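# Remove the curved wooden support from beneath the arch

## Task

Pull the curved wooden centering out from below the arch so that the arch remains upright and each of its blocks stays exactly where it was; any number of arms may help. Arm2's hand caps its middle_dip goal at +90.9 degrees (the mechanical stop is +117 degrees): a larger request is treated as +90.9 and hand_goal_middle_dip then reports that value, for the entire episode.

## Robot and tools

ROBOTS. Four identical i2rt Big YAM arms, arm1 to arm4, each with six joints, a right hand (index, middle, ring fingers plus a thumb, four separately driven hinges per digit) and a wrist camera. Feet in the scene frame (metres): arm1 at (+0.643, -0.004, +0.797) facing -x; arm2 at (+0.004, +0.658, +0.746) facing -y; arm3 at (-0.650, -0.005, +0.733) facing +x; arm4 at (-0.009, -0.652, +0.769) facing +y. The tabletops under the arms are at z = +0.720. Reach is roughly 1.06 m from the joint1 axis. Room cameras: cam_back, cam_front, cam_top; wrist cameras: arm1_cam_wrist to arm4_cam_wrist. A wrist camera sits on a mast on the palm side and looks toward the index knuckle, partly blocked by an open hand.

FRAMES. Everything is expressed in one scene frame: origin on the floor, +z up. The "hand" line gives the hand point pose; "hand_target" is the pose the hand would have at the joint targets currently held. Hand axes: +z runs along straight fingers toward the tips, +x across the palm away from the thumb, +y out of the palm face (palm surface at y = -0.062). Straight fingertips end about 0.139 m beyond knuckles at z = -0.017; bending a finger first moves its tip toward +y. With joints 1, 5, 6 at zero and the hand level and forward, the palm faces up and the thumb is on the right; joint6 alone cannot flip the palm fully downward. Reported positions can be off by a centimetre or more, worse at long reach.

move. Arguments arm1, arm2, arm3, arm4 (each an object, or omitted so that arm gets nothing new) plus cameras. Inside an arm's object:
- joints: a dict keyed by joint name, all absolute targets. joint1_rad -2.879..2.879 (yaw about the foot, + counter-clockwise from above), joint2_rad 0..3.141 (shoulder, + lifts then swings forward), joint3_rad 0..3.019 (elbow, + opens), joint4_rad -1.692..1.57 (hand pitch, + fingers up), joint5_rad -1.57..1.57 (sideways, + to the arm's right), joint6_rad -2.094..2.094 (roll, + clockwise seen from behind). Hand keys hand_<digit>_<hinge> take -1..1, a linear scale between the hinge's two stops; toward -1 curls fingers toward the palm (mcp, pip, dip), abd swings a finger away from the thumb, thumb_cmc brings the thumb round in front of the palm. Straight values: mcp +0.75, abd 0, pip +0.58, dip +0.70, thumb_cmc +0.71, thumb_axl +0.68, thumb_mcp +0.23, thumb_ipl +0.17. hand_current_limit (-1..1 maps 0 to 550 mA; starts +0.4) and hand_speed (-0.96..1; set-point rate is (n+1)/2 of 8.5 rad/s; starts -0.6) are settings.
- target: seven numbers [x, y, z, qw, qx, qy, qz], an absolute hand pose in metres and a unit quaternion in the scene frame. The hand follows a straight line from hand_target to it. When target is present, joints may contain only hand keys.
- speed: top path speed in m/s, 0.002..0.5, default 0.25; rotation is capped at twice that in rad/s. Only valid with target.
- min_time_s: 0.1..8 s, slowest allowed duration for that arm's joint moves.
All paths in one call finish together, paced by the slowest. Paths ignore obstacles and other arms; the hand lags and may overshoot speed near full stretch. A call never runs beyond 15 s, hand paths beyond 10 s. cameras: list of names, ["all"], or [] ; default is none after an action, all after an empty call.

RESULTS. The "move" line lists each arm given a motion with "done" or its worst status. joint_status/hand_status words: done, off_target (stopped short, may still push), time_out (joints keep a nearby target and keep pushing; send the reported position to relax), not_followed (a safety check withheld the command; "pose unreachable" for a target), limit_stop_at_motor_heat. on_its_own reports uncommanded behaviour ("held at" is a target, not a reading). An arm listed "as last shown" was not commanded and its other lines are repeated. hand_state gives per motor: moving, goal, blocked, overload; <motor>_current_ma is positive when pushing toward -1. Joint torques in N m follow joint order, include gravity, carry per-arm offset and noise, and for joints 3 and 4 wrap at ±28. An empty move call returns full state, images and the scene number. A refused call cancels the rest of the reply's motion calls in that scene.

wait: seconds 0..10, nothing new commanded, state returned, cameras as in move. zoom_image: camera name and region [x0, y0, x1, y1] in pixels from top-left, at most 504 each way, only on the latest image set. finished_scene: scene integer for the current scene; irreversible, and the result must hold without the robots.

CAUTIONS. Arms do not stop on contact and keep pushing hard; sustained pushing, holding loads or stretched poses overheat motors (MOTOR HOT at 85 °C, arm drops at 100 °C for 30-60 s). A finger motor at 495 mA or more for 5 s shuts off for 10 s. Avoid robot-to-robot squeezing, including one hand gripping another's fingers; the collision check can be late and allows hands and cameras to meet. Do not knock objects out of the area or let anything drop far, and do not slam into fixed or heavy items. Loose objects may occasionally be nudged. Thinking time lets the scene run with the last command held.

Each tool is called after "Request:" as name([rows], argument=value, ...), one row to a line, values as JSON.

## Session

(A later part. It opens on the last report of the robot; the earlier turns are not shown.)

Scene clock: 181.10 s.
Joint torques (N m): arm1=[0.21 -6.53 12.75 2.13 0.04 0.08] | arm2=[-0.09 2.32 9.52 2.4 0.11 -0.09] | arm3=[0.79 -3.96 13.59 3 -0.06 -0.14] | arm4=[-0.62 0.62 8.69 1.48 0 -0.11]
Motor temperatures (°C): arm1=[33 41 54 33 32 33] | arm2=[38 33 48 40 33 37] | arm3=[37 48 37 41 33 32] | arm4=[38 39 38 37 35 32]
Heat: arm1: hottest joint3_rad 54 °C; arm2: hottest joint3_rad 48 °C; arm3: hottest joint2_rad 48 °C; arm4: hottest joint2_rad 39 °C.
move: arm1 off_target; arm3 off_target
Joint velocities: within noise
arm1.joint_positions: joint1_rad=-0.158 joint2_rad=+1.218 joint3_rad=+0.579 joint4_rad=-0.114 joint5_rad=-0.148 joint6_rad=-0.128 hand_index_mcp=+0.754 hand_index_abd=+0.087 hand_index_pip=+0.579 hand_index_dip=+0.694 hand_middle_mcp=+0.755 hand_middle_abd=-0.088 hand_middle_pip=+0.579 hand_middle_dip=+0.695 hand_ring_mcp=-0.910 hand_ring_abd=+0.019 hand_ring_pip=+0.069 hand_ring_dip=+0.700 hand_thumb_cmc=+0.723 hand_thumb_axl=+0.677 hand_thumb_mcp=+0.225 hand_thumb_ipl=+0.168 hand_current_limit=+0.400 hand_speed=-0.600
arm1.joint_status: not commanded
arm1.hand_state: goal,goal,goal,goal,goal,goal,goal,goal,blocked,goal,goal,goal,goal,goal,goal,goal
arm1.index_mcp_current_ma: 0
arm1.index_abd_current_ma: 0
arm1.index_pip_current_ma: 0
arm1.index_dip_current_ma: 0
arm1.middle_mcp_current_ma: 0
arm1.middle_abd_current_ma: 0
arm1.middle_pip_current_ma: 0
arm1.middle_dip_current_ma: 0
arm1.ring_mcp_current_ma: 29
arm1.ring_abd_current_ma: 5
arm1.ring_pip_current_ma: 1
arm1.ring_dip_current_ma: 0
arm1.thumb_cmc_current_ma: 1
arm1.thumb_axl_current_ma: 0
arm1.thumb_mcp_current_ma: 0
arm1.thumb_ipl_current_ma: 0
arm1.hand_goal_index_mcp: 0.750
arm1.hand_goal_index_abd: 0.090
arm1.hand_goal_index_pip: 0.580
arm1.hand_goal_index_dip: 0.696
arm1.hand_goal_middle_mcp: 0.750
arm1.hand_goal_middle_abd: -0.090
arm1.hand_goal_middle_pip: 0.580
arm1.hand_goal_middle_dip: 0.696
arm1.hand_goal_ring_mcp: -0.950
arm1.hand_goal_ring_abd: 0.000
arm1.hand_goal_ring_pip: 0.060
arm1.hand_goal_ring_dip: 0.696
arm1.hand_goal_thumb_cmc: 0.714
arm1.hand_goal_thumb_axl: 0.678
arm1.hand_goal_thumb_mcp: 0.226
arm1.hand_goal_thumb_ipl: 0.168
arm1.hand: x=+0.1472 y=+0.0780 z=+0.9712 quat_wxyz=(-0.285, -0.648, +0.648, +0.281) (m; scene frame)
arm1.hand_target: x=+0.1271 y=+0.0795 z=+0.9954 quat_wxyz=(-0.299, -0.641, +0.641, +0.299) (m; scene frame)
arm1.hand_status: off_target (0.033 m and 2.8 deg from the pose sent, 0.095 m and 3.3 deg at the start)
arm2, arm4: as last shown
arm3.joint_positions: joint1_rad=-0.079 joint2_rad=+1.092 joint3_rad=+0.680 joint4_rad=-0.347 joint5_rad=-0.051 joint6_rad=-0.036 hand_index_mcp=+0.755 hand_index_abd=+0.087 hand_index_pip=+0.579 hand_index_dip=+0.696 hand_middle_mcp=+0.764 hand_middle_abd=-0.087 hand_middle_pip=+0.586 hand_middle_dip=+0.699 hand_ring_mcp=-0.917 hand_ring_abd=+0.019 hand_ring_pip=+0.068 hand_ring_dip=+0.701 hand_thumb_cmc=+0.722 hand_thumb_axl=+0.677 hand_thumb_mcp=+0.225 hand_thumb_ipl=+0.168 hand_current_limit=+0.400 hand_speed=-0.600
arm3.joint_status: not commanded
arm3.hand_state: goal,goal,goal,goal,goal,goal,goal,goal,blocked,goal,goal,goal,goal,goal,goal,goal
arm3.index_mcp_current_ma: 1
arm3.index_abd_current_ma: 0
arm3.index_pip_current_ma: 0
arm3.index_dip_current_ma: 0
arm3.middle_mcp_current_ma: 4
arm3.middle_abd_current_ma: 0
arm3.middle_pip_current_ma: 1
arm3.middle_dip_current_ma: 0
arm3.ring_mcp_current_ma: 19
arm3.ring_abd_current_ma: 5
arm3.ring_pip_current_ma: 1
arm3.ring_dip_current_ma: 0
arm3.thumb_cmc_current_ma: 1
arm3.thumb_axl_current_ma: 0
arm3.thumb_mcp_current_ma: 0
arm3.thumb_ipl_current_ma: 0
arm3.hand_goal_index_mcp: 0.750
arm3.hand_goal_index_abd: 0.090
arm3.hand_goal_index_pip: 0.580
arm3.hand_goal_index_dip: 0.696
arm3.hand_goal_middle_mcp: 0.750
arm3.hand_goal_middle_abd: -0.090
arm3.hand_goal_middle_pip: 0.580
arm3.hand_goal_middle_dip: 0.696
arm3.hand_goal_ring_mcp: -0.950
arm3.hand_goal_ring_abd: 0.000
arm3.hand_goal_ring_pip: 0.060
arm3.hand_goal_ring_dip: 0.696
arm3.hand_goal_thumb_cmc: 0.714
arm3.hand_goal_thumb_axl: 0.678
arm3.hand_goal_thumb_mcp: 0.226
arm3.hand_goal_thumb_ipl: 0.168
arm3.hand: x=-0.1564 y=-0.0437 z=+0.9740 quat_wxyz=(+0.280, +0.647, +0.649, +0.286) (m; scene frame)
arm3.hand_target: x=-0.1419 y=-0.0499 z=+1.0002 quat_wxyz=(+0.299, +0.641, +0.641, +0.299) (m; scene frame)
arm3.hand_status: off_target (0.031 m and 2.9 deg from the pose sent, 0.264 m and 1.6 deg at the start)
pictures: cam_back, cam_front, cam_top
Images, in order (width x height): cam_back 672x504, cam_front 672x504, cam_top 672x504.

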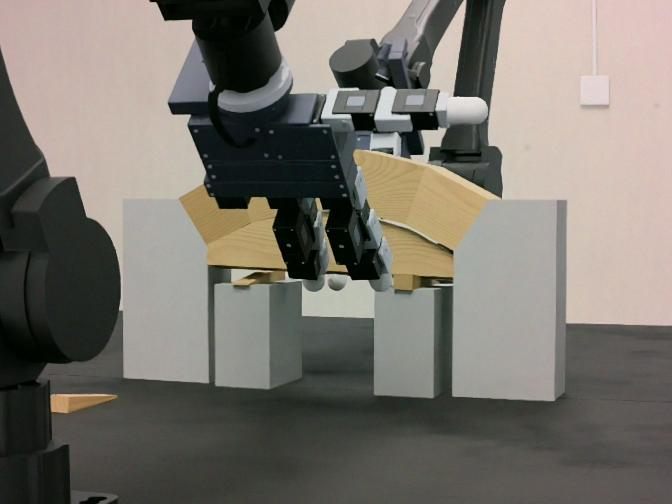

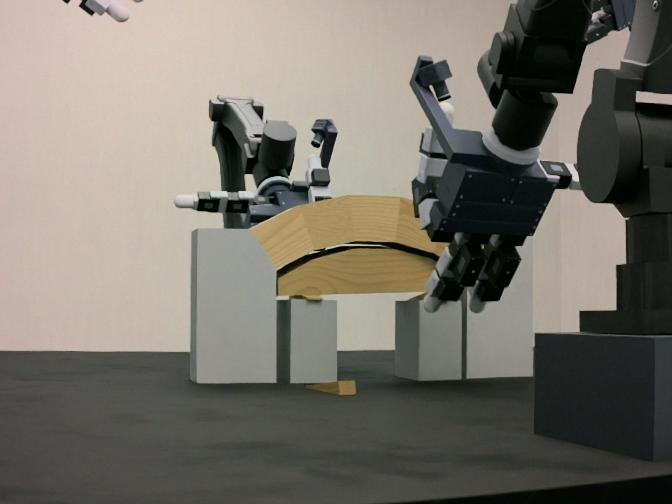

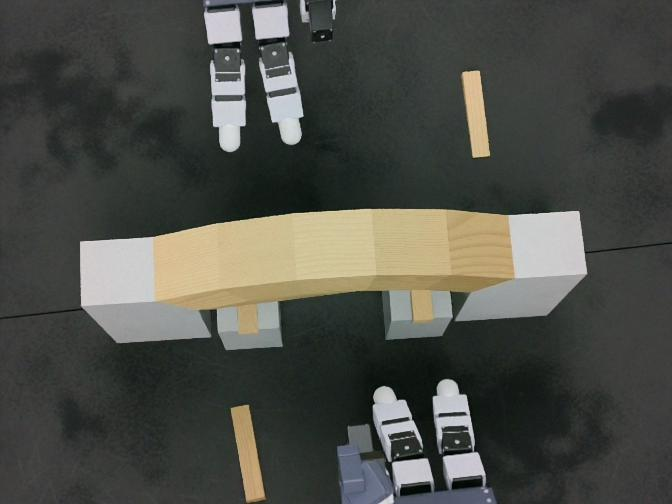

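Request:
move(arm3={"target": [-0.085, -0.059, 0.992, 0.2988, 0.6408, 0.6408, 0.2988], "speed": 0.15}, arm1={"target": [0.10, 0.085, 1.008, 0.2988, 0.6408, -0.6408, -0.2988], "speed": 0.15}, cameras=["cam_top", "cam_back", "cam_front"])

Request:
zoom_image(camera="cam_back", region=[300, 200, 460, 320])

Request:
zoom_image(camera="cam_front", region=[360, 220, 520, 340])

Scene clock: 182.77 s.
Joint torques (N m): arm1=[-0.03 -7.71 12.96 1.22 0 0.06] | arm2=[-0.09 2.32 9.52 2.41 0.11 -0.09] | arm3=[-0.5 -6.3 13.72 2.91 -0.1 -0.09] | arm4=[-0.62 0.67 8.7 1.5 0 -0.11]
Motor temperatures (°C): arm1=[33 41 54 33 32 33] | arm2=[38 33 48 40 33 37] | arm3=[37 47 37 41 33 32] | arm4=[38 39 38 37 35 32]
Heat: arm1: hottest joint3_rad 54 °C; arm2: hottest joint3_rad 48 °C; arm3: hottest joint2_rad 47 °C; arm4: hottest joint2_rad 39 °C.
move: arm1 off_target; arm3 off_target
Joint velocities: within noise
arm1.joint_positions: joint1_rad=-0.158 joint2_rad=+1.268 joint3_rad=+0.662 joint4_rad=-0.124 joint5_rad=-0.148 joint6_rad=-0.128 hand_index_mcp=+0.754 hand_index_abd=+0.087 hand_index_pip=+0.579 hand_index_dip=+0.694 hand_middle_mcp=+0.755 hand_middle_abd=-0.088 hand_middle_pip=+0.579 hand_middle_dip=+0.695 hand_ring_mcp=-0.910 hand_ring_abd=+0.019 hand_ring_pip=+0.069 hand_ring_dip=+0.700 hand_thumb_cmc=+0.723 hand_thumb_axl=+0.677 hand_thumb_mcp=+0.225 hand_thumb_ipl=+0.168 hand_current_limit=+0.400 hand_speed=-0.600
arm1.joint_status: not commanded
arm1.hand_state: goal,goal,goal,goal,goal,goal,goal,goal,blocked,goal,goal,goal,goal,goal,goal,goal
arm1.index_mcp_current_ma: 0
arm1.index_abd_current_ma: 0
arm1.index_pip_current_ma: 0
arm1.index_dip_current_ma: 0
arm1.middle_mcp_current_ma: 0
arm1.middle_abd_current_ma: 0
arm1.middle_pip_current_ma: 0
arm1.middle_dip_current_ma: 0
arm1.ring_mcp_current_ma: 29
arm1.ring_abd_current_ma: 5
arm1.ring_pip_current_ma: 1
arm1.ring_dip_current_ma: 0
arm1.thumb_cmc_current_ma: 1
arm1.thumb_axl_current_ma: 0
arm1.thumb_mcp_current_ma: 0
arm1.thumb_ipl_current_ma: 0
arm1.hand_goal_index_mcp: 0.750
arm1.hand_goal_index_abd: 0.090
arm1.hand_goal_index_pip: 0.580
arm1.hand_goal_index_dip: 0.696
arm1.hand_goal_middle_mcp: 0.750
arm1.hand_goal_middle_abd: -0.090
arm1.hand_goal_middle_pip: 0.580
arm1.hand_goal_middle_dip: 0.696
arm1.hand_goal_ring_mcp: -0.950
arm1.hand_goal_ring_abd: 0.000
arm1.hand_goal_ring_pip: 0.060
arm1.hand_goal_ring_dip: 0.696
arm1.hand_goal_thumb_cmc: 0.714
arm1.hand_goal_thumb_axl: 0.678
arm1.hand_goal_thumb_mcp: 0.226
arm1.hand_goal_thumb_ipl: 0.168
arm1.hand: x=+0.1188 y=+0.0835 z=+0.9898 quat_wxyz=(-0.291, -0.645, +0.644, +0.290) (m; scene frame)
arm1.hand_target: x=+0.1015 y=+0.0846 z=+1.0082 quat_wxyz=(-0.299, -0.641, +0.641, +0.299) (m; scene frame)
arm1.hand_status: off_target (0.026 m and 1.5 deg from the pose sent, 0.060 m and 2.8 deg at the start)
arm2, arm4: as last shown
arm3.joint_positions: joint1_rad=-0.093 joint2_rad=+1.261 joint3_rad=+0.790 joint4_rad=-0.286 joint5_rad=-0.062 joint6_rad=-0.045 hand_index_mcp=+0.755 hand_index_abd=+0.087 hand_index_pip=+0.579 hand_index_dip=+0.696 hand_middle_mcp=+0.764 hand_middle_abd=-0.087 hand_middle_pip=+0.586 hand_middle_dip=+0.699 hand_ring_mcp=-0.917 hand_ring_abd=+0.019 hand_ring_pip=+0.068 hand_ring_dip=+0.701 hand_thumb_cmc=+0.722 hand_thumb_axl=+0.677 hand_thumb_mcp=+0.225 hand_thumb_ipl=+0.168 hand_current_limit=+0.400 hand_speed=-0.600
arm3.joint_status: not commanded
arm3.hand_state: goal,goal,goal,goal,goal,goal,goal,goal,blocked,goal,goal,goal,goal,goal,goal,goal
arm3.index_mcp_current_ma: 1
arm3.index_abd_current_ma: 0
arm3.index_pip_current_ma: 0
arm3.index_dip_current_ma: 0
arm3.middle_mcp_current_ma: 4
arm3.middle_abd_current_ma: 0
arm3.middle_pip_current_ma: 1
arm3.middle_dip_current_ma: 0
arm3.ring_mcp_current_ma: 19
arm3.ring_abd_current_ma: 5
arm3.ring_pip_current_ma: 1
arm3.ring_dip_current_ma: 0
arm3.thumb_cmc_current_ma: 1
arm3.thumb_axl_current_ma: 0
arm3.thumb_mcp_current_ma: 0
arm3.thumb_ipl_current_ma: 0
arm3.hand_goal_index_mcp: 0.750
arm3.hand_goal_index_abd: 0.090
arm3.hand_goal_index_pip: 0.580
arm3.hand_goal_index_dip: 0.696
arm3.hand_goal_middle_mcp: 0.750
arm3.hand_goal_middle_abd: -0.090
arm3.hand_goal_middle_pip: 0.580
arm3.hand_goal_middle_dip: 0.696
arm3.hand_goal_ring_mcp: -0.950
arm3.hand_goal_ring_abd: 0.000
arm3.hand_goal_ring_pip: 0.060
arm3.hand_goal_ring_dip: 0.696
arm3.hand_goal_thumb_cmc: 0.714
arm3.hand_goal_thumb_axl: 0.678
arm3.hand_goal_thumb_mcp: 0.226
arm3.hand_goal_thumb_ipl: 0.168
arm3.hand: x=-0.1027 y=-0.0517 z=+0.9684 quat_wxyz=(+0.280, +0.647, +0.649, +0.286) (m; scene frame)
arm3.hand_target: x=-0.0869 y=-0.0589 z=+0.9922 quat_wxyz=(+0.299, +0.641, +0.641, +0.299) (m; scene frame)
arm3.hand_status: off_target (0.030 m and 2.8 deg from the pose sent, 0.075 m and 2.9 deg at the start)
pictures: cam_back, cam_front, cam_top
Images, in order (width x height): cam_back 672x504, cam_front 672x504, cam_top 672x504.

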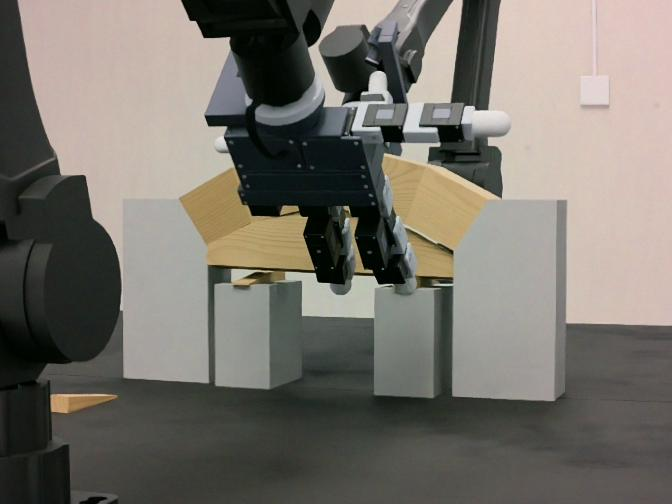

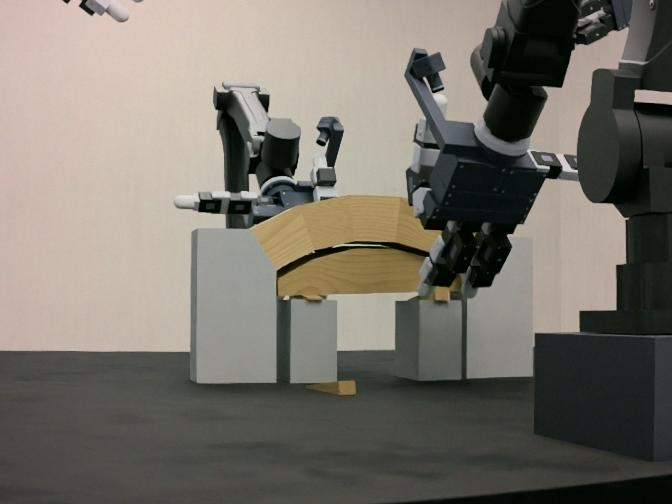

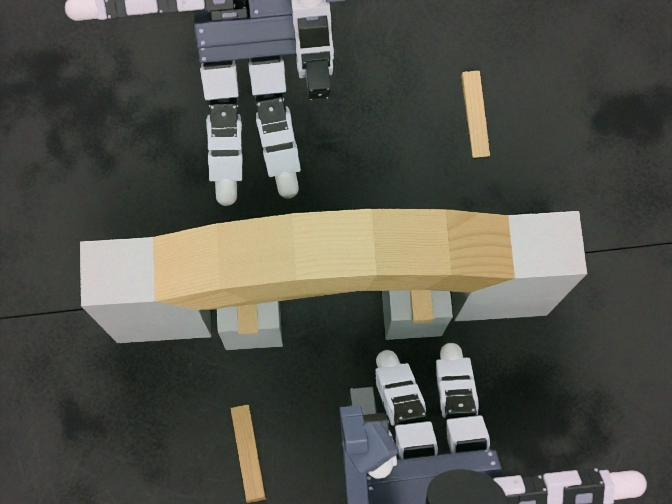

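Scaled by 3.150 from the camera's 672x504 image, which has a finer 960x720 frame.

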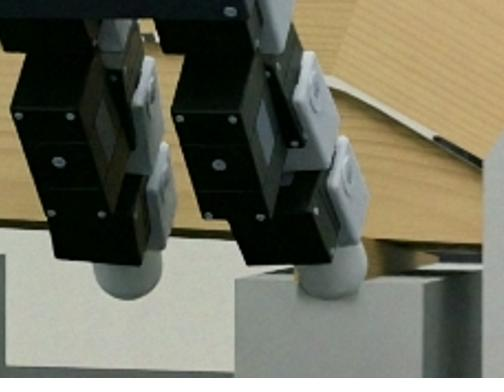

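Scaled by 3.150 from the camera's 672x504 image, which has a finer 960x720 frame.

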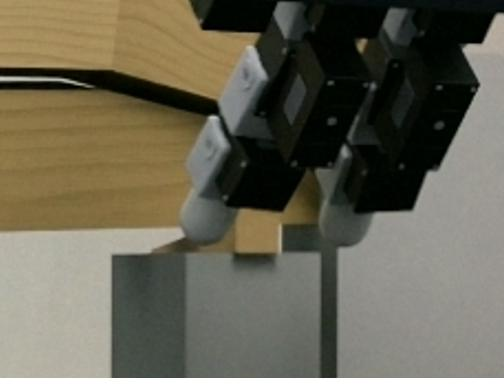

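Request:
move(arm3={"target": [-0.060, -0.066, 0.990, 0.2988, 0.6408, 0.6408, 0.2988], "speed": 0.1}, arm1={"target": [0.076, 0.088, 1.005, 0.2988, 0.6408, -0.6408, -0.2988], "speed": 0.1}, cameras=["cam_top", "cam_back", "cam_front"])

Request:
zoom_image(camera="cam_back", region=[300, 200, 460, 320])

Request:
zoom_image(camera="cam_front", region=[360, 220, 520, 340])

Request:
zoom_image(camera="cam_top", region=[200, 160, 480, 360])

Scene clock: 184.43 s.
Joint torques (N m): arm1=[-0.03 -8.64 12.96 1.7 0.01 0.09] | arm2=[-0.09 2.32 9.52 2.41 0.11 -0.09] | arm3=[0.79 -8.06 13.38 2.62 -0.1 -0.1] | arm4=[-0.56 0.56 8.69 1.48 0 -0.12]
Motor temperatures (°C): arm1=[33 41 54 33 32 33] | arm2=[38 33 48 40 33 37] | arm3=[37 47 38 41 33 32] | arm4=[38 39 38 37 35 32]
Heat: arm1: hottest joint3_rad 54 °C; arm2: hottest joint3_rad 48 °C; arm3: hottest joint2_rad 47 °C; arm4: hottest joint2_rad 39 °C.
move: arm1 off_target; arm3 off_target
Joint velocities: within noise
arm1.joint_positions: joint1_rad=-0.156 joint2_rad=+1.336 joint3_rad=+0.716 joint4_rad=-0.124 joint5_rad=-0.145 joint6_rad=-0.126 hand_index_mcp=+0.754 hand_index_abd=+0.087 hand_index_pip=+0.579 hand_index_dip=+0.694 hand_middle_mcp=+0.755 hand_middle_abd=-0.088 hand_middle_pip=+0.579 hand_middle_dip=+0.695 hand_ring_mcp=-0.910 hand_ring_abd=+0.019 hand_ring_pip=+0.069 hand_ring_dip=+0.700 hand_thumb_cmc=+0.723 hand_thumb_axl=+0.677 hand_thumb_mcp=+0.225 hand_thumb_ipl=+0.168 hand_current_limit=+0.400 hand_speed=-0.600
arm1.joint_status: not commanded
arm1.hand_state: goal,goal,goal,goal,goal,goal,goal,goal,blocked,goal,goal,goal,goal,goal,goal,goal
arm1.index_mcp_current_ma: 0
arm1.index_abd_current_ma: 0
arm1.index_pip_current_ma: 0
arm1.index_dip_current_ma: 0
arm1.middle_mcp_current_ma: 0
arm1.middle_abd_current_ma: 0
arm1.middle_pip_current_ma: 0
arm1.middle_dip_current_ma: 0
arm1.ring_mcp_current_ma: 29
arm1.ring_abd_current_ma: 5
arm1.ring_pip_current_ma: 1
arm1.ring_dip_current_ma: 0
arm1.thumb_cmc_current_ma: 1
arm1.thumb_axl_current_ma: 0
arm1.thumb_mcp_current_ma: 0
arm1.thumb_ipl_current_ma: 0
arm1.hand_goal_index_mcp: 0.750
arm1.hand_goal_index_abd: 0.090
arm1.hand_goal_index_pip: 0.580
arm1.hand_goal_index_dip: 0.696
arm1.hand_goal_middle_mcp: 0.750
arm1.hand_goal_middle_abd: -0.090
arm1.hand_goal_middle_pip: 0.580
arm1.hand_goal_middle_dip: 0.696
arm1.hand_goal_ring_mcp: -0.950
arm1.hand_goal_ring_abd: 0.000
arm1.hand_goal_ring_pip: 0.060
arm1.hand_goal_ring_dip: 0.696
arm1.hand_goal_thumb_cmc: 0.714
arm1.hand_goal_thumb_axl: 0.678
arm1.hand_goal_thumb_mcp: 0.226
arm1.hand_goal_thumb_ipl: 0.168
arm1.hand: x=+0.0976 y=+0.0870 z=+0.9842 quat_wxyz=(-0.287, -0.647, +0.647, +0.285) (m; scene frame)
arm1.hand_target: x=+0.0780 y=+0.0877 z=+1.0052 quat_wxyz=(-0.299, -0.641, +0.641, +0.299) (m; scene frame)
arm1.hand_status: off_target (0.030 m and 2.3 deg from the pose sent, 0.046 m and 1.5 deg at the start)
arm2, arm4: as last shown
arm3.joint_positions: joint1_rad=-0.105 joint2_rad=+1.333 joint3_rad=+0.849 joint4_rad=-0.273 joint5_rad=-0.071 joint6_rad=-0.053 hand_index_mcp=+0.755 hand_index_abd=+0.087 hand_index_pip=+0.579 hand_index_dip=+0.696 hand_middle_mcp=+0.764 hand_middle_abd=-0.087 hand_middle_pip=+0.586 hand_middle_dip=+0.699 hand_ring_mcp=-0.917 hand_ring_abd=+0.019 hand_ring_pip=+0.068 hand_ring_dip=+0.701 hand_thumb_cmc=+0.722 hand_thumb_axl=+0.677 hand_thumb_mcp=+0.225 hand_thumb_ipl=+0.168 hand_current_limit=+0.400 hand_speed=-0.600
arm3.joint_status: not commanded
arm3.hand_state: goal,goal,goal,goal,goal,goal,goal,goal,blocked,goal,goal,goal,goal,goal,goal,goal
arm3.index_mcp_current_ma: 1
arm3.index_abd_current_ma: 0
arm3.index_pip_current_ma: 0
arm3.index_dip_current_ma: 0
arm3.middle_mcp_current_ma: 4
arm3.middle_abd_current_ma: 0
arm3.middle_pip_current_ma: 1
arm3.middle_dip_current_ma: 0
arm3.ring_mcp_current_ma: 19
arm3.ring_abd_current_ma: 5
arm3.ring_pip_current_ma: 1
arm3.ring_dip_current_ma: 0
arm3.thumb_cmc_current_ma: 1
arm3.thumb_axl_current_ma: 0
arm3.thumb_mcp_current_ma: 0
arm3.thumb_ipl_current_ma: 0
arm3.hand_goal_index_mcp: 0.750
arm3.hand_goal_index_abd: 0.090
arm3.hand_goal_index_pip: 0.580
arm3.hand_goal_index_dip: 0.696
arm3.hand_goal_middle_mcp: 0.750
arm3.hand_goal_middle_abd: -0.090
arm3.hand_goal_middle_pip: 0.580
arm3.hand_goal_middle_dip: 0.696
arm3.hand_goal_ring_mcp: -0.950
arm3.hand_goal_ring_abd: 0.000
arm3.hand_goal_ring_pip: 0.060
arm3.hand_goal_ring_dip: 0.696
arm3.hand_goal_thumb_cmc: 0.714
arm3.hand_goal_thumb_axl: 0.678
arm3.hand_goal_thumb_mcp: 0.226
arm3.hand_goal_thumb_ipl: 0.168
arm3.hand: x=-0.0779 y=-0.0580 z=+0.9670 quat_wxyz=(+0.280, +0.647, +0.649, +0.287) (m; scene frame)
arm3.hand_target: x=-0.0619 y=-0.0658 z=+0.9900 quat_wxyz=(+0.299, +0.641, +0.641, +0.299) (m; scene frame)
arm3.hand_status: off_target (0.030 m and 2.8 deg from the pose sent, 0.050 m and 2.8 deg at the start)
pictures: cam_back, cam_front, cam_top
Images, in order (width x height): cam_back 672x504, cam_front 672x504, cam_top 672x504.

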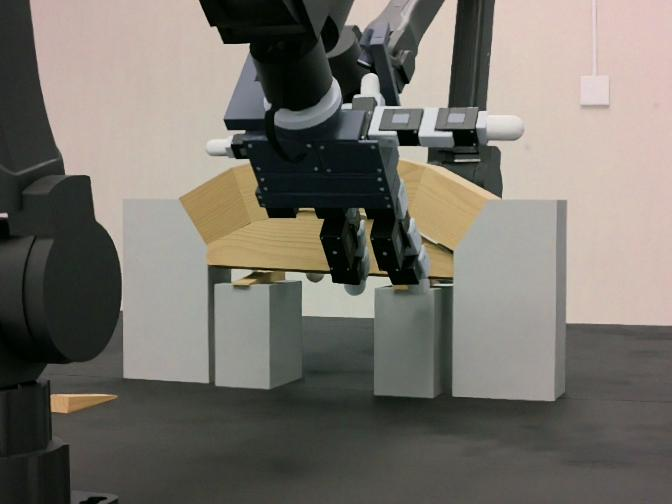

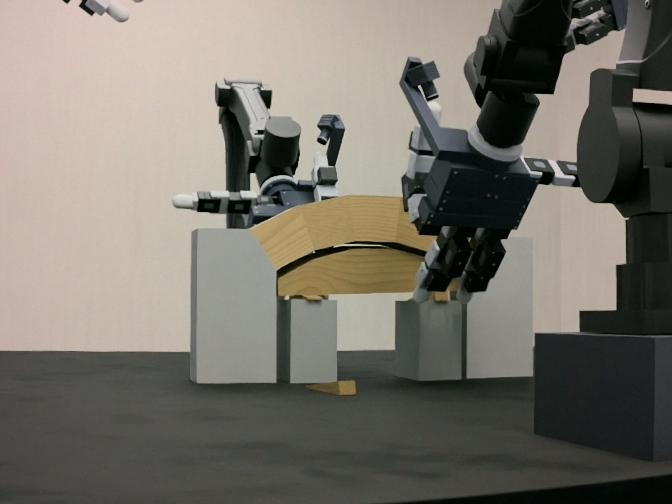

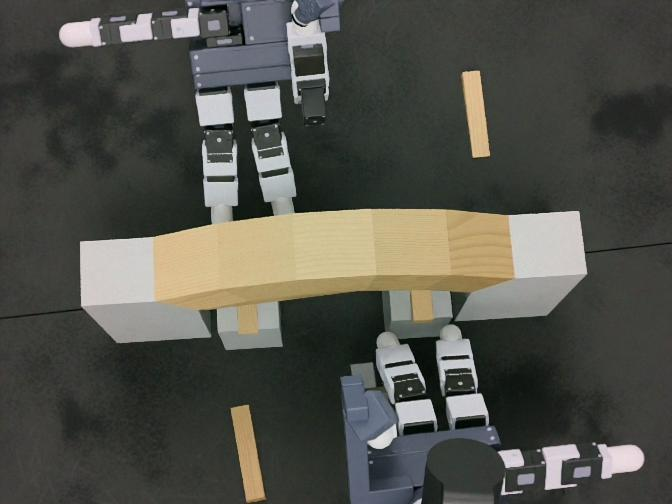

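Scaled by 3.150 from the camera's 672x504 image, which has a finer 960x720 frame.

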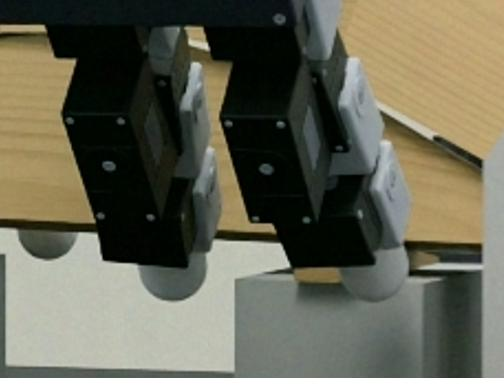

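Scaled by 3.150 from the camera's 672x504 image, which has a finer 960x720 frame.

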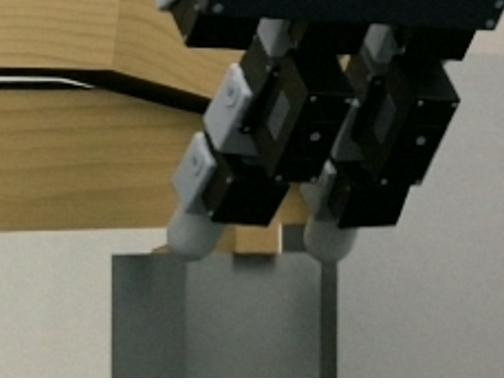

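Scaled by 1.800 from the camera's 672x504 image, which has a finer 960x720 frame.

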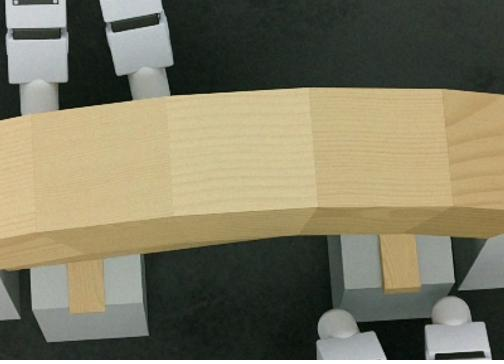

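Request:
zoom_image(camera="cam_back", region=[340, 260, 460, 310])

Request:
wait(seconds=0.1, cameras=["arm3_cam_wrist", "arm1_cam_wrist"])

Scaled by 4.200 from the camera's 672x504 image, which has a finer 960x720 frame.

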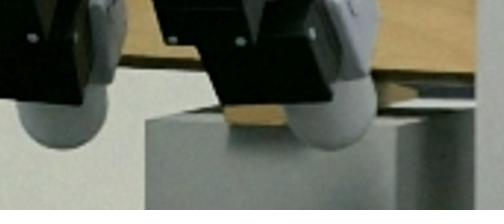

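Scene clock: 186.27 s.
Joint torques (N m): arm1=[-0.21 -8.41 12.94 1.65 0.07 0.06] | arm2=[-0.09 2.32 9.52 2.41 0.11 -0.09] | arm3=[0.44 -8.47 13.38 2.77 -0.14 -0.11] | arm4=[-0.56 0.62 8.69 1.48 0 -0.12]
Motor temperatures (°C): arm1=[33 41 54 33 32 33] | arm2=[38 33 48 40 33 37] | arm3=[37 47 38 41 33 32] | arm4=[38 39 38 37 35 32]
Heat: arm1: hottest joint3_rad 54 °C; arm2: hottest joint3_rad 48 °C; arm3: hottest joint2_rad 47 °C; arm4: hottest joint2_rad 39 °C.
Joint velocities: within noise
arm1.joint_positions: joint1_rad=-0.156 joint2_rad=+1.336 joint3_rad=+0.716 joint4_rad=-0.124 joint5_rad=-0.145 joint6_rad=-0.126 hand_index_mcp=+0.754 hand_index_abd=+0.087 hand_index_pip=+0.579 hand_index_dip=+0.694 hand_middle_mcp=+0.755 hand_middle_abd=-0.088 hand_middle_pip=+0.579 hand_middle_dip=+0.695 hand_ring_mcp=-0.910 hand_ring_abd=+0.019 hand_ring_pip=+0.069 hand_ring_dip=+0.700 hand_thumb_cmc=+0.723 hand_thumb_axl=+0.677 hand_thumb_mcp=+0.225 hand_thumb_ipl=+0.168 hand_current_limit=+0.400 hand_speed=-0.600
arm1.joint_status: not commanded
arm1.hand_state: goal,goal,goal,goal,goal,goal,goal,goal,blocked,goal,goal,goal,goal,goal,goal,goal
arm1.index_mcp_current_ma: 0
arm1.index_abd_current_ma: 0
arm1.index_pip_current_ma: 0
arm1.index_dip_current_ma: 0
arm1.middle_mcp_current_ma: 0
arm1.middle_abd_current_ma: 0
arm1.middle_pip_current_ma: 0
arm1.middle_dip_current_ma: 0
arm1.ring_mcp_current_ma: 29
arm1.ring_abd_current_ma: 5
arm1.ring_pip_current_ma: 1
arm1.ring_dip_current_ma: 0
arm1.thumb_cmc_current_ma: 1
arm1.thumb_axl_current_ma: 0
arm1.thumb_mcp_current_ma: 0
arm1.thumb_ipl_current_ma: 0
arm1.hand_goal_index_mcp: 0.750
arm1.hand_goal_index_abd: 0.090
arm1.hand_goal_index_pip: 0.580
arm1.hand_goal_index_dip: 0.696
arm1.hand_goal_middle_mcp: 0.750
arm1.hand_goal_middle_abd: -0.090
arm1.hand_goal_middle_pip: 0.580
arm1.hand_goal_middle_dip: 0.696
arm1.hand_goal_ring_mcp: -0.950
arm1.hand_goal_ring_abd: 0.000
arm1.hand_goal_ring_pip: 0.060
arm1.hand_goal_ring_dip: 0.696
arm1.hand_goal_thumb_cmc: 0.714
arm1.hand_goal_thumb_axl: 0.678
arm1.hand_goal_thumb_mcp: 0.226
arm1.hand_goal_thumb_ipl: 0.168
arm1.hand: x=+0.0976 y=+0.0870 z=+0.9842 quat_wxyz=(-0.287, -0.647, +0.647, +0.285) (m; scene frame)
arm1.hand_target: x=+0.0780 y=+0.0877 z=+1.0052 quat_wxyz=(-0.299, -0.641, +0.641, +0.299) (m; scene frame)
arm1.hand_status: off_target (0.030 m and 2.3 deg from the pose sent, 0.046 m and 1.5 deg at the start)
arm2.joint_positions: joint1_rad=+0.026 joint2_rad=+0.643 joint3_rad=+1.411 joint4_rad=-1.287 joint5_rad=+0.093 joint6_rad=+1.162 hand_index_mcp=+0.755 hand_index_abd=+0.000 hand_index_pip=+0.577 hand_index_dip=+0.696 hand_middle_mcp=+0.755 hand_middle_abd=+0.000 hand_middle_pip=+0.577 hand_middle_dip=+0.696 hand_ring_mcp=+0.755 hand_ring_abd=+0.000 hand_ring_pip=+0.577 hand_ring_dip=+0.696 hand_thumb_cmc=+0.715 hand_thumb_axl=+0.677 hand_thumb_mcp=+0.226 hand_thumb_ipl=+0.168 hand_current_limit=+0.400 hand_speed=-0.600
arm2.joint_status: not commanded
arm2.hand_state: goal,goal,goal,goal,goal,goal,goal,goal,goal,goal,goal,goal,goal,goal,goal,goal
arm2.index_mcp_current_ma: 0
arm2.index_abd_current_ma: 0
arm2.index_pip_current_ma: 0
arm2.index_dip_current_ma: 0
arm2.middle_mcp_current_ma: 0
arm2.middle_abd_current_ma: 0
arm2.middle_pip_current_ma: 0
arm2.middle_dip_current_ma: 0
arm2.ring_mcp_current_ma: 0
arm2.ring_abd_current_ma: 0
arm2.ring_pip_current_ma: 0
arm2.ring_dip_current_ma: 0
arm2.thumb_cmc_current_ma: 0
arm2.thumb_axl_current_ma: 0
arm2.thumb_mcp_current_ma: 0
arm2.thumb_ipl_current_ma: 0
arm2.hand_goal_index_mcp: 0.754
arm2.hand_goal_index_abd: 0.000
arm2.hand_goal_index_pip: 0.576
arm2.hand_goal_index_dip: 0.696
arm2.hand_goal_middle_mcp: 0.754
arm2.hand_goal_middle_abd: 0.000
arm2.hand_goal_middle_pip: 0.576
arm2.hand_goal_middle_dip: 0.696
arm2.hand_goal_ring_mcp: 0.754
arm2.hand_goal_ring_abd: 0.000
arm2.hand_goal_ring_pip: 0.576
arm2.hand_goal_ring_dip: 0.696
arm2.hand_goal_thumb_cmc: 0.714
arm2.hand_goal_thumb_axl: 0.678
arm2.hand_goal_thumb_mcp: 0.226
arm2.hand_goal_thumb_ipl: 0.168
arm2.hand: x=-0.1014 y=+0.4106 z=+1.3164 quat_wxyz=(+0.442, +0.708, -0.495, +0.241) (m; scene frame)
arm2.hand_target: x=-0.1015 y=+0.4137 z=+1.3285 quat_wxyz=(+0.451, +0.702, -0.492, +0.248) (m; scene frame)
arm2.hand_status: not commanded
arm3.joint_positions: joint1_rad=-0.105 joint2_rad=+1.333 joint3_rad=+0.849 joint4_rad=-0.273 joint5_rad=-0.071 joint6_rad=-0.053 hand_index_mcp=+0.755 hand_index_abd=+0.087 hand_index_pip=+0.579 hand_index_dip=+0.696 hand_middle_mcp=+0.764 hand_middle_abd=-0.087 hand_middle_pip=+0.586 hand_middle_dip=+0.699 hand_ring_mcp=-0.917 hand_ring_abd=+0.019 hand_ring_pip=+0.068 hand_ring_dip=+0.701 hand_thumb_cmc=+0.722 hand_thumb_axl=+0.677 hand_thumb_mcp=+0.225 hand_thumb_ipl=+0.168 hand_current_limit=+0.400 hand_speed=-0.600
arm3.joint_status: not commanded
arm3.hand_state: goal,goal,goal,goal,goal,goal,goal,goal,blocked,goal,goal,goal,goal,goal,goal,goal
arm3.index_mcp_current_ma: 1
arm3.index_abd_current_ma: 0
arm3.index_pip_current_ma: 0
arm3.index_dip_current_ma: 0
arm3.middle_mcp_current_ma: 4
arm3.middle_abd_current_ma: 0
arm3.middle_pip_current_ma: 1
arm3.middle_dip_current_ma: 0
arm3.ring_mcp_current_ma: 19
arm3.ring_abd_current_ma: 5
arm3.ring_pip_current_ma: 1
arm3.ring_dip_current_ma: 0
arm3.thumb_cmc_current_ma: 1
arm3.thumb_axl_current_ma: 0
arm3.thumb_mcp_current_ma: 0
arm3.thumb_ipl_current_ma: 0
arm3.hand_goal_index_mcp: 0.750
arm3.hand_goal_index_abd: 0.090
arm3.hand_goal_index_pip: 0.580
arm3.hand_goal_index_dip: 0.696
arm3.hand_goal_middle_mcp: 0.750
arm3.hand_goal_middle_abd: -0.090
arm3.hand_goal_middle_pip: 0.580
arm3.hand_goal_middle_dip: 0.696
arm3.hand_goal_ring_mcp: -0.950
arm3.hand_goal_ring_abd: 0.000
arm3.hand_goal_ring_pip: 0.060
arm3.hand_goal_ring_dip: 0.696
arm3.hand_goal_thumb_cmc: 0.714
arm3.hand_goal_thumb_axl: 0.678
arm3.hand_goal_thumb_mcp: 0.226
arm3.hand_goal_thumb_ipl: 0.168
arm3.hand: x=-0.0779 y=-0.0580 z=+0.9670 quat_wxyz=(+0.280, +0.647, +0.649, +0.287) (m; scene frame)
arm3.hand_target: x=-0.0619 y=-0.0658 z=+0.9899 quat_wxyz=(+0.299, +0.641, +0.641, +0.299) (m; scene frame)
arm3.hand_status: off_target (0.030 m and 2.8 deg from the pose sent, 0.050 m and 2.8 deg at the start)
arm4.joint_positions: joint1_rad=+0.002 joint2_rad=+0.640 joint3_rad=+1.352 joint4_rad=-1.260 joint5_rad=-0.057 joint6_rad=+1.182 hand_index_mcp=+0.754 hand_index_abd=+0.000 hand_index_pip=+0.577 hand_index_dip=+0.696 hand_middle_mcp=+0.754 hand_middle_abd=+0.000 hand_middle_pip=+0.577 hand_middle_dip=+0.696 hand_ring_mcp=+0.754 hand_ring_abd=+0.000 hand_ring_pip=+0.577 hand_ring_dip=+0.696 hand_thumb_cmc=+0.714 hand_thumb_axl=+0.677 hand_thumb_mcp=+0.226 hand_thumb_ipl=+0.168 hand_current_limit=+0.400 hand_speed=-0.600
arm4.joint_status: not commanded
arm4.hand_state: goal,goal,goal,goal,goal,goal,goal,goal,goal,goal,goal,goal,goal,goal,goal,goal
arm4.index_mcp_current_ma: 0
arm4.index_abd_current_ma: 0
arm4.index_pip_current_ma: 0
arm4.index_dip_current_ma: 0
arm4.middle_mcp_current_ma: 0
arm4.middle_abd_current_ma: 0
arm4.middle_pip_current_ma: 0
arm4.middle_dip_current_ma: 0
arm4.ring_mcp_current_ma: 0
arm4.ring_abd_current_ma: 0
arm4.ring_pip_current_ma: 0
arm4.ring_dip_current_ma: 0
arm4.thumb_cmc_current_ma: 0
arm4.thumb_axl_current_ma: 0
arm4.thumb_mcp_current_ma: 0
arm4.thumb_ipl_current_ma: 0
arm4.hand_goal_index_mcp: 0.754
arm4.hand_goal_index_abd: 0.000
arm4.hand_goal_index_pip: 0.576
arm4.hand_goal_index_dip: 0.696
arm4.hand_goal_middle_mcp: 0.754
arm4.hand_goal_middle_abd: 0.000
arm4.hand_goal_middle_pip: 0.576
arm4.hand_goal_middle_dip: 0.696
arm4.hand_goal_ring_mcp: 0.754
arm4.hand_goal_ring_abd: 0.000
arm4.hand_goal_ring_pip: 0.576
arm4.hand_goal_ring_dip: 0.696
arm4.hand_goal_thumb_cmc: 0.714
arm4.hand_goal_thumb_axl: 0.678
arm4.hand_goal_thumb_mcp: 0.226
arm4.hand_goal_thumb_ipl: 0.168
arm4.hand: x=+0.0525 y=-0.3823 z=+1.3097 quat_wxyz=(-0.296, +0.459, +0.741, +0.392) (m; scene frame)
arm4.hand_target: x=+0.0524 y=-0.3847 z=+1.3217 quat_wxyz=(-0.302, +0.455, +0.736, +0.401) (m; scene frame)
arm4.hand_status: not commanded
wait: 0.10 s; at rest from the start
pictures: arm1_cam_wrist, arm3_cam_wrist
Images, in order (width x height): arm1_cam_wrist 672x504, arm3_cam_wrist 672x504.

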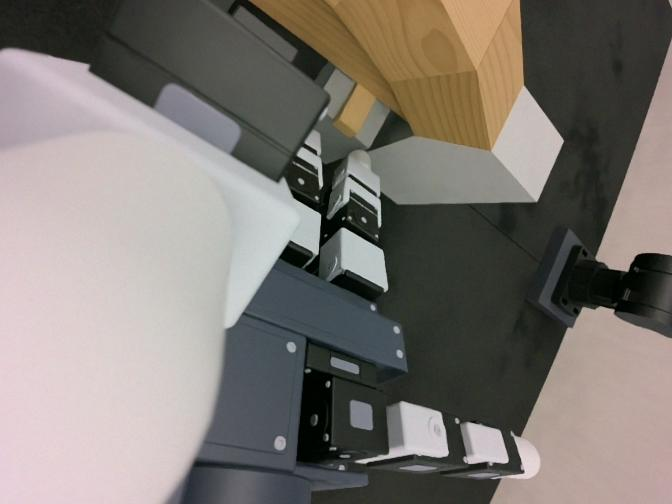

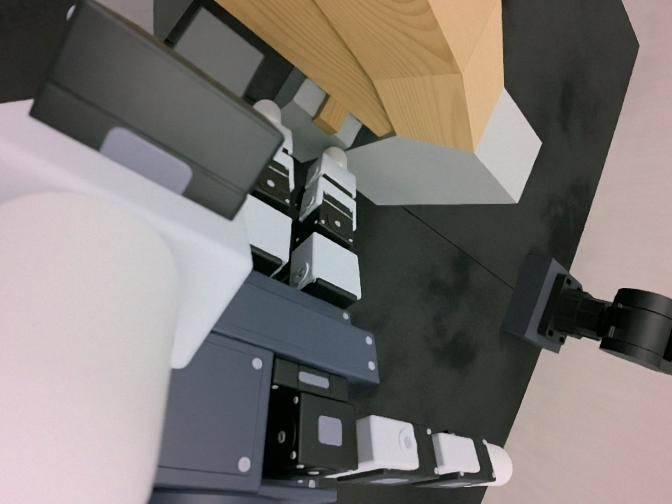

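The wrist cameras are excellent. Zoom in.

Request:
zoom_image(camera="arm3_cam_wrist", region=[220, 40, 420, 200])

Request:
zoom_image(camera="arm1_cam_wrist", region=[260, 50, 460, 210])

Scaled by 2.520 from the camera's 672x504 image, which has a finer 960x720 frame.

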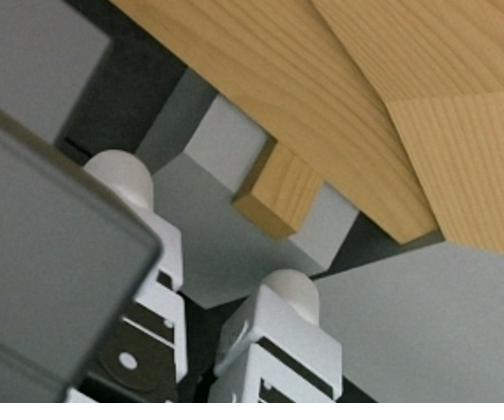

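Scaled by 2.520 from the camera's 672x504 image, which has a finer 960x720 frame.

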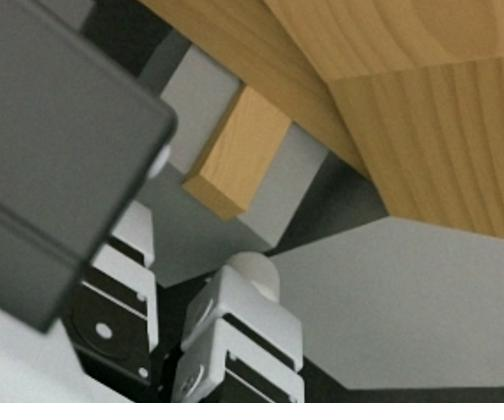

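Request:
move(arm3={"target": [-0.050, -0.079, 0.9985, 0.2988, 0.6408, 0.6408, 0.2988], "speed": 0.1}, arm1={"target": [0.066, 0.095, 1.013, 0.2988, 0.6408, -0.6408, -0.2988], "speed": 0.1}, cameras=["arm3_cam_wrist", "arm1_cam_wrist", "cam_back", "cam_front"])

Request:
zoom_image(camera="cam_back", region=[340, 240, 460, 320])

Request:
zoom_image(camera="cam_front", region=[380, 240, 500, 320])

Request:
zoom_image(camera="arm3_cam_wrist", region=[220, 40, 420, 200])

Request:
zoom_image(camera="arm1_cam_wrist", region=[260, 50, 460, 210])

Scene clock: 188.57 s.
Joint torques (N m): arm1=[-1.2 -9.23 12.97 1.13 -0.27 0.03] | arm2=[-0.09 2.26 9.51 2.43 0.11 -0.09] | arm3=[0.73 -7.65 13.53 1.94 -0.13 -0.09] | arm4=[-0.56 0.67 8.7 1.47 0 -0.12]
Motor temperatures (°C): arm1=[33 41 54 33 32 33] | arm2=[38 33 48 40 33 37] | arm3=[37 47 38 41 33 32] | arm4=[38 39 38 37 35 32]
Heat: arm1: hottest joint3_rad 54 °C; arm2: hottest joint3_rad 48 °C; arm3: hottest joint2_rad 47 °C; arm4: hottest joint2_rad 39 °C.
move: arm1 off_target; arm3 off_target
Joint velocities: within noise
arm1.joint_positions: joint1_rad=-0.156 joint2_rad=+1.353 joint3_rad=+0.758 joint4_rad=-0.134 joint5_rad=-0.148 joint6_rad=-0.126 hand_index_mcp=+0.754 hand_index_abd=+0.087 hand_index_pip=+0.579 hand_index_dip=+0.694 hand_middle_mcp=+0.755 hand_middle_abd=-0.088 hand_middle_pip=+0.579 hand_middle_dip=+0.695 hand_ring_mcp=-0.910 hand_ring_abd=+0.019 hand_ring_pip=+0.069 hand_ring_dip=+0.700 hand_thumb_cmc=+0.723 hand_thumb_axl=+0.677 hand_thumb_mcp=+0.225 hand_thumb_ipl=+0.168 hand_current_limit=+0.400 hand_speed=-0.600
arm1.joint_status: not commanded
arm1.hand_state: goal,goal,goal,goal,goal,goal,goal,goal,blocked,goal,goal,goal,goal,goal,goal,goal
arm1.index_mcp_current_ma: 0
arm1.index_abd_current_ma: 0
arm1.index_pip_current_ma: 0
arm1.index_dip_current_ma: 0
arm1.middle_mcp_current_ma: 0
arm1.middle_abd_current_ma: 0
arm1.middle_pip_current_ma: 0
arm1.middle_dip_current_ma: 0
arm1.ring_mcp_current_ma: 29
arm1.ring_abd_current_ma: 5
arm1.ring_pip_current_ma: 1
arm1.ring_dip_current_ma: 0
arm1.thumb_cmc_current_ma: 1
arm1.thumb_axl_current_ma: 0
arm1.thumb_mcp_current_ma: 0
arm1.thumb_ipl_current_ma: 0
arm1.hand_goal_index_mcp: 0.750
arm1.hand_goal_index_abd: 0.090
arm1.hand_goal_index_pip: 0.580
arm1.hand_goal_index_dip: 0.696
arm1.hand_goal_middle_mcp: 0.750
arm1.hand_goal_middle_abd: -0.090
arm1.hand_goal_middle_pip: 0.580
arm1.hand_goal_middle_dip: 0.696
arm1.hand_goal_ring_mcp: -0.950
arm1.hand_goal_ring_abd: 0.000
arm1.hand_goal_ring_pip: 0.060
arm1.hand_goal_ring_dip: 0.696
arm1.hand_goal_thumb_cmc: 0.714
arm1.hand_goal_thumb_axl: 0.678
arm1.hand_goal_thumb_mcp: 0.226
arm1.hand_goal_thumb_ipl: 0.168
arm1.hand: x=+0.0843 y=+0.0891 z=+0.9958 quat_wxyz=(-0.292, -0.645, +0.644, +0.290) (m; scene frame)
arm1.hand_target: x=+0.0676 y=+0.0949 z=+1.0132 quat_wxyz=(-0.299, -0.641, +0.641, +0.299) (m; scene frame)
arm1.hand_status: off_target (0.026 m and 1.5 deg from the pose sent, 0.043 m and 2.3 deg at the start)
arm2, arm4: as last shown
arm3.joint_positions: joint1_rad=-0.135 joint2_rad=+1.355 joint3_rad=+0.894 joint4_rad=-0.273 joint5_rad=-0.093 joint6_rad=-0.071 hand_index_mcp=+0.755 hand_index_abd=+0.087 hand_index_pip=+0.579 hand_index_dip=+0.696 hand_middle_mcp=+0.764 hand_middle_abd=-0.087 hand_middle_pip=+0.586 hand_middle_dip=+0.699 hand_ring_mcp=-0.917 hand_ring_abd=+0.019 hand_ring_pip=+0.068 hand_ring_dip=+0.701 hand_thumb_cmc=+0.722 hand_thumb_axl=+0.677 hand_thumb_mcp=+0.225 hand_thumb_ipl=+0.168 hand_current_limit=+0.400 hand_speed=-0.600
arm3.joint_status: not commanded
arm3.hand_state: goal,goal,goal,goal,goal,goal,goal,goal,blocked,goal,goal,goal,goal,goal,goal,goal
arm3.index_mcp_current_ma: 1
arm3.index_abd_current_ma: 0
arm3.index_pip_current_ma: 0
arm3.index_dip_current_ma: 0
arm3.middle_mcp_current_ma: 4
arm3.middle_abd_current_ma: 0
arm3.middle_pip_current_ma: 1
arm3.middle_dip_current_ma: 0
arm3.ring_mcp_current_ma: 19
arm3.ring_abd_current_ma: 5
arm3.ring_pip_current_ma: 1
arm3.ring_dip_current_ma: 0
arm3.thumb_cmc_current_ma: 1
arm3.thumb_axl_current_ma: 0
arm3.thumb_mcp_current_ma: 0
arm3.thumb_ipl_current_ma: 0
arm3.hand_goal_index_mcp: 0.750
arm3.hand_goal_index_abd: 0.090
arm3.hand_goal_index_pip: 0.580
arm3.hand_goal_index_dip: 0.696
arm3.hand_goal_middle_mcp: 0.750
arm3.hand_goal_middle_abd: -0.090
arm3.hand_goal_middle_pip: 0.580
arm3.hand_goal_middle_dip: 0.696
arm3.hand_goal_ring_mcp: -0.950
arm3.hand_goal_ring_abd: 0.000
arm3.hand_goal_ring_pip: 0.060
arm3.hand_goal_ring_dip: 0.696
arm3.hand_goal_thumb_cmc: 0.714
arm3.hand_goal_thumb_axl: 0.678
arm3.hand_goal_thumb_mcp: 0.226
arm3.hand_goal_thumb_ipl: 0.168
arm3.hand: x=-0.0643 y=-0.0716 z=+0.9813 quat_wxyz=(+0.289, +0.644, +0.645, +0.294) (m; scene frame)
arm3.hand_target: x=-0.0513 y=-0.0790 z=+0.9984 quat_wxyz=(+0.299, +0.641, +0.641, +0.299) (m; scene frame)
arm3.hand_status: off_target (0.024 m and 1.4 deg from the pose sent, 0.047 m and 2.8 deg at the start)
pictures: arm1_cam_wrist, arm3_cam_wrist, cam_back, cam_front
Images, in order (width x height): arm1_cam_wrist 672x504, arm3_cam_wrist 672x504, cam_back 672x504, cam_front 672x504.

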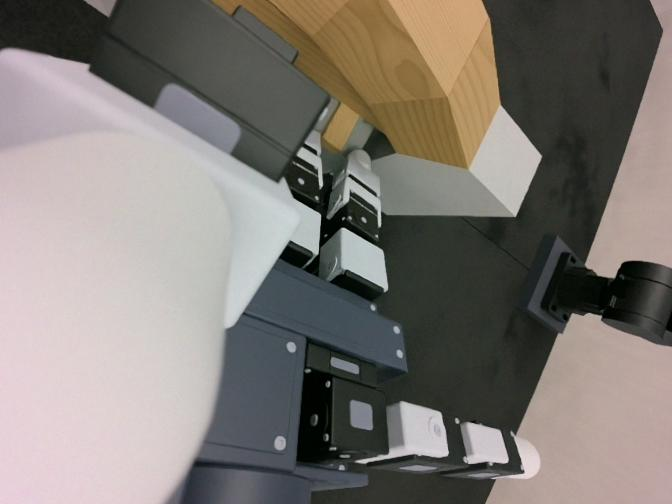

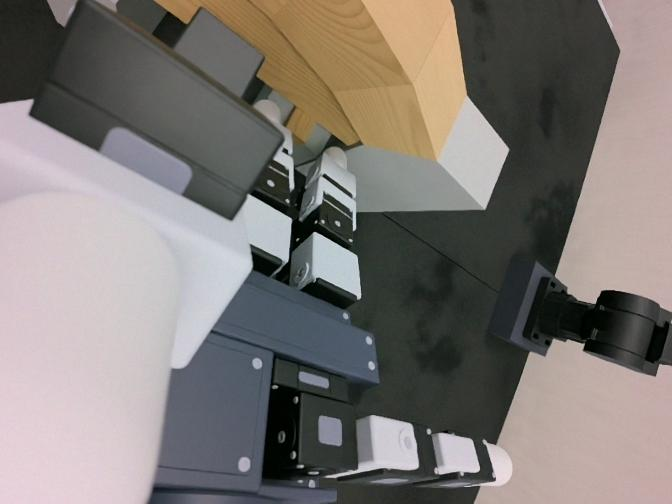

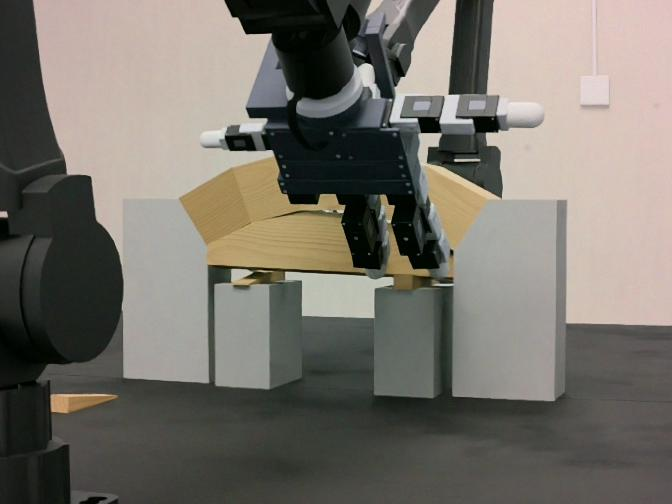

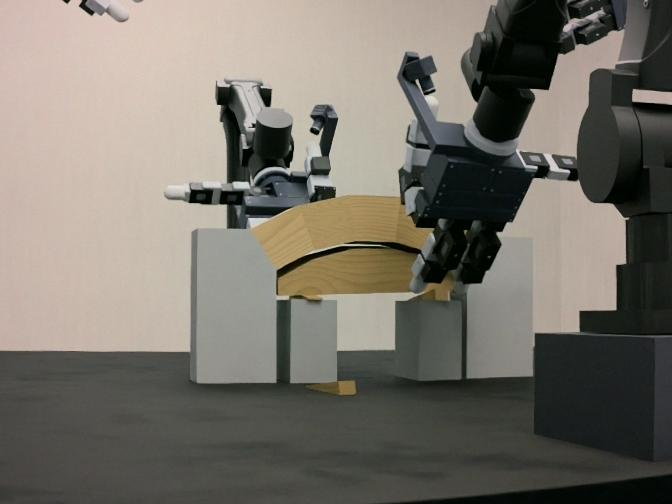

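Scaled by 4.200 from the camera's 672x504 image, which has a finer 960x720 frame.

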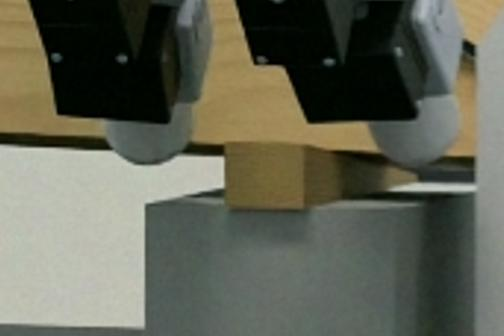

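Scaled by 4.200 from the camera's 672x504 image, which has a finer 960x720 frame.

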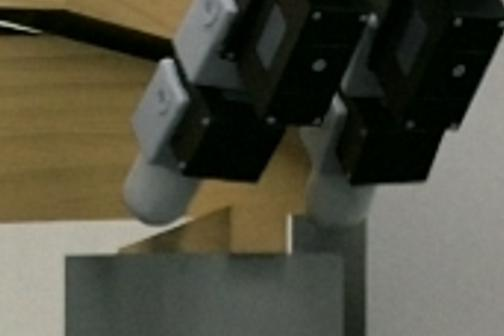

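Scaled by 2.520 from the camera's 672x504 image, which has a finer 960x720 frame.

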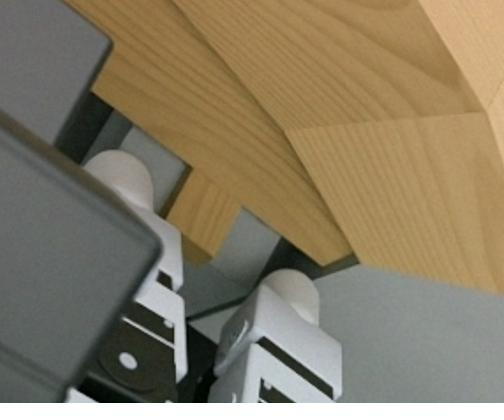

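Scaled by 2.520 from the camera's 672x504 image, which has a finer 960x720 frame.

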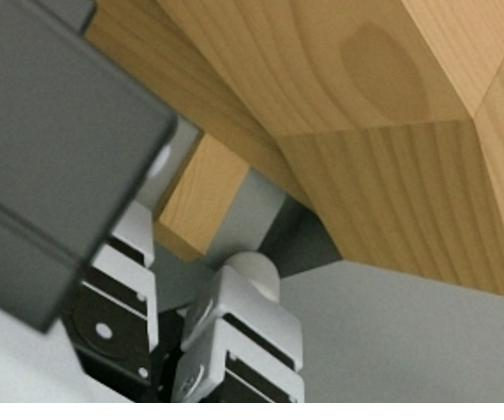

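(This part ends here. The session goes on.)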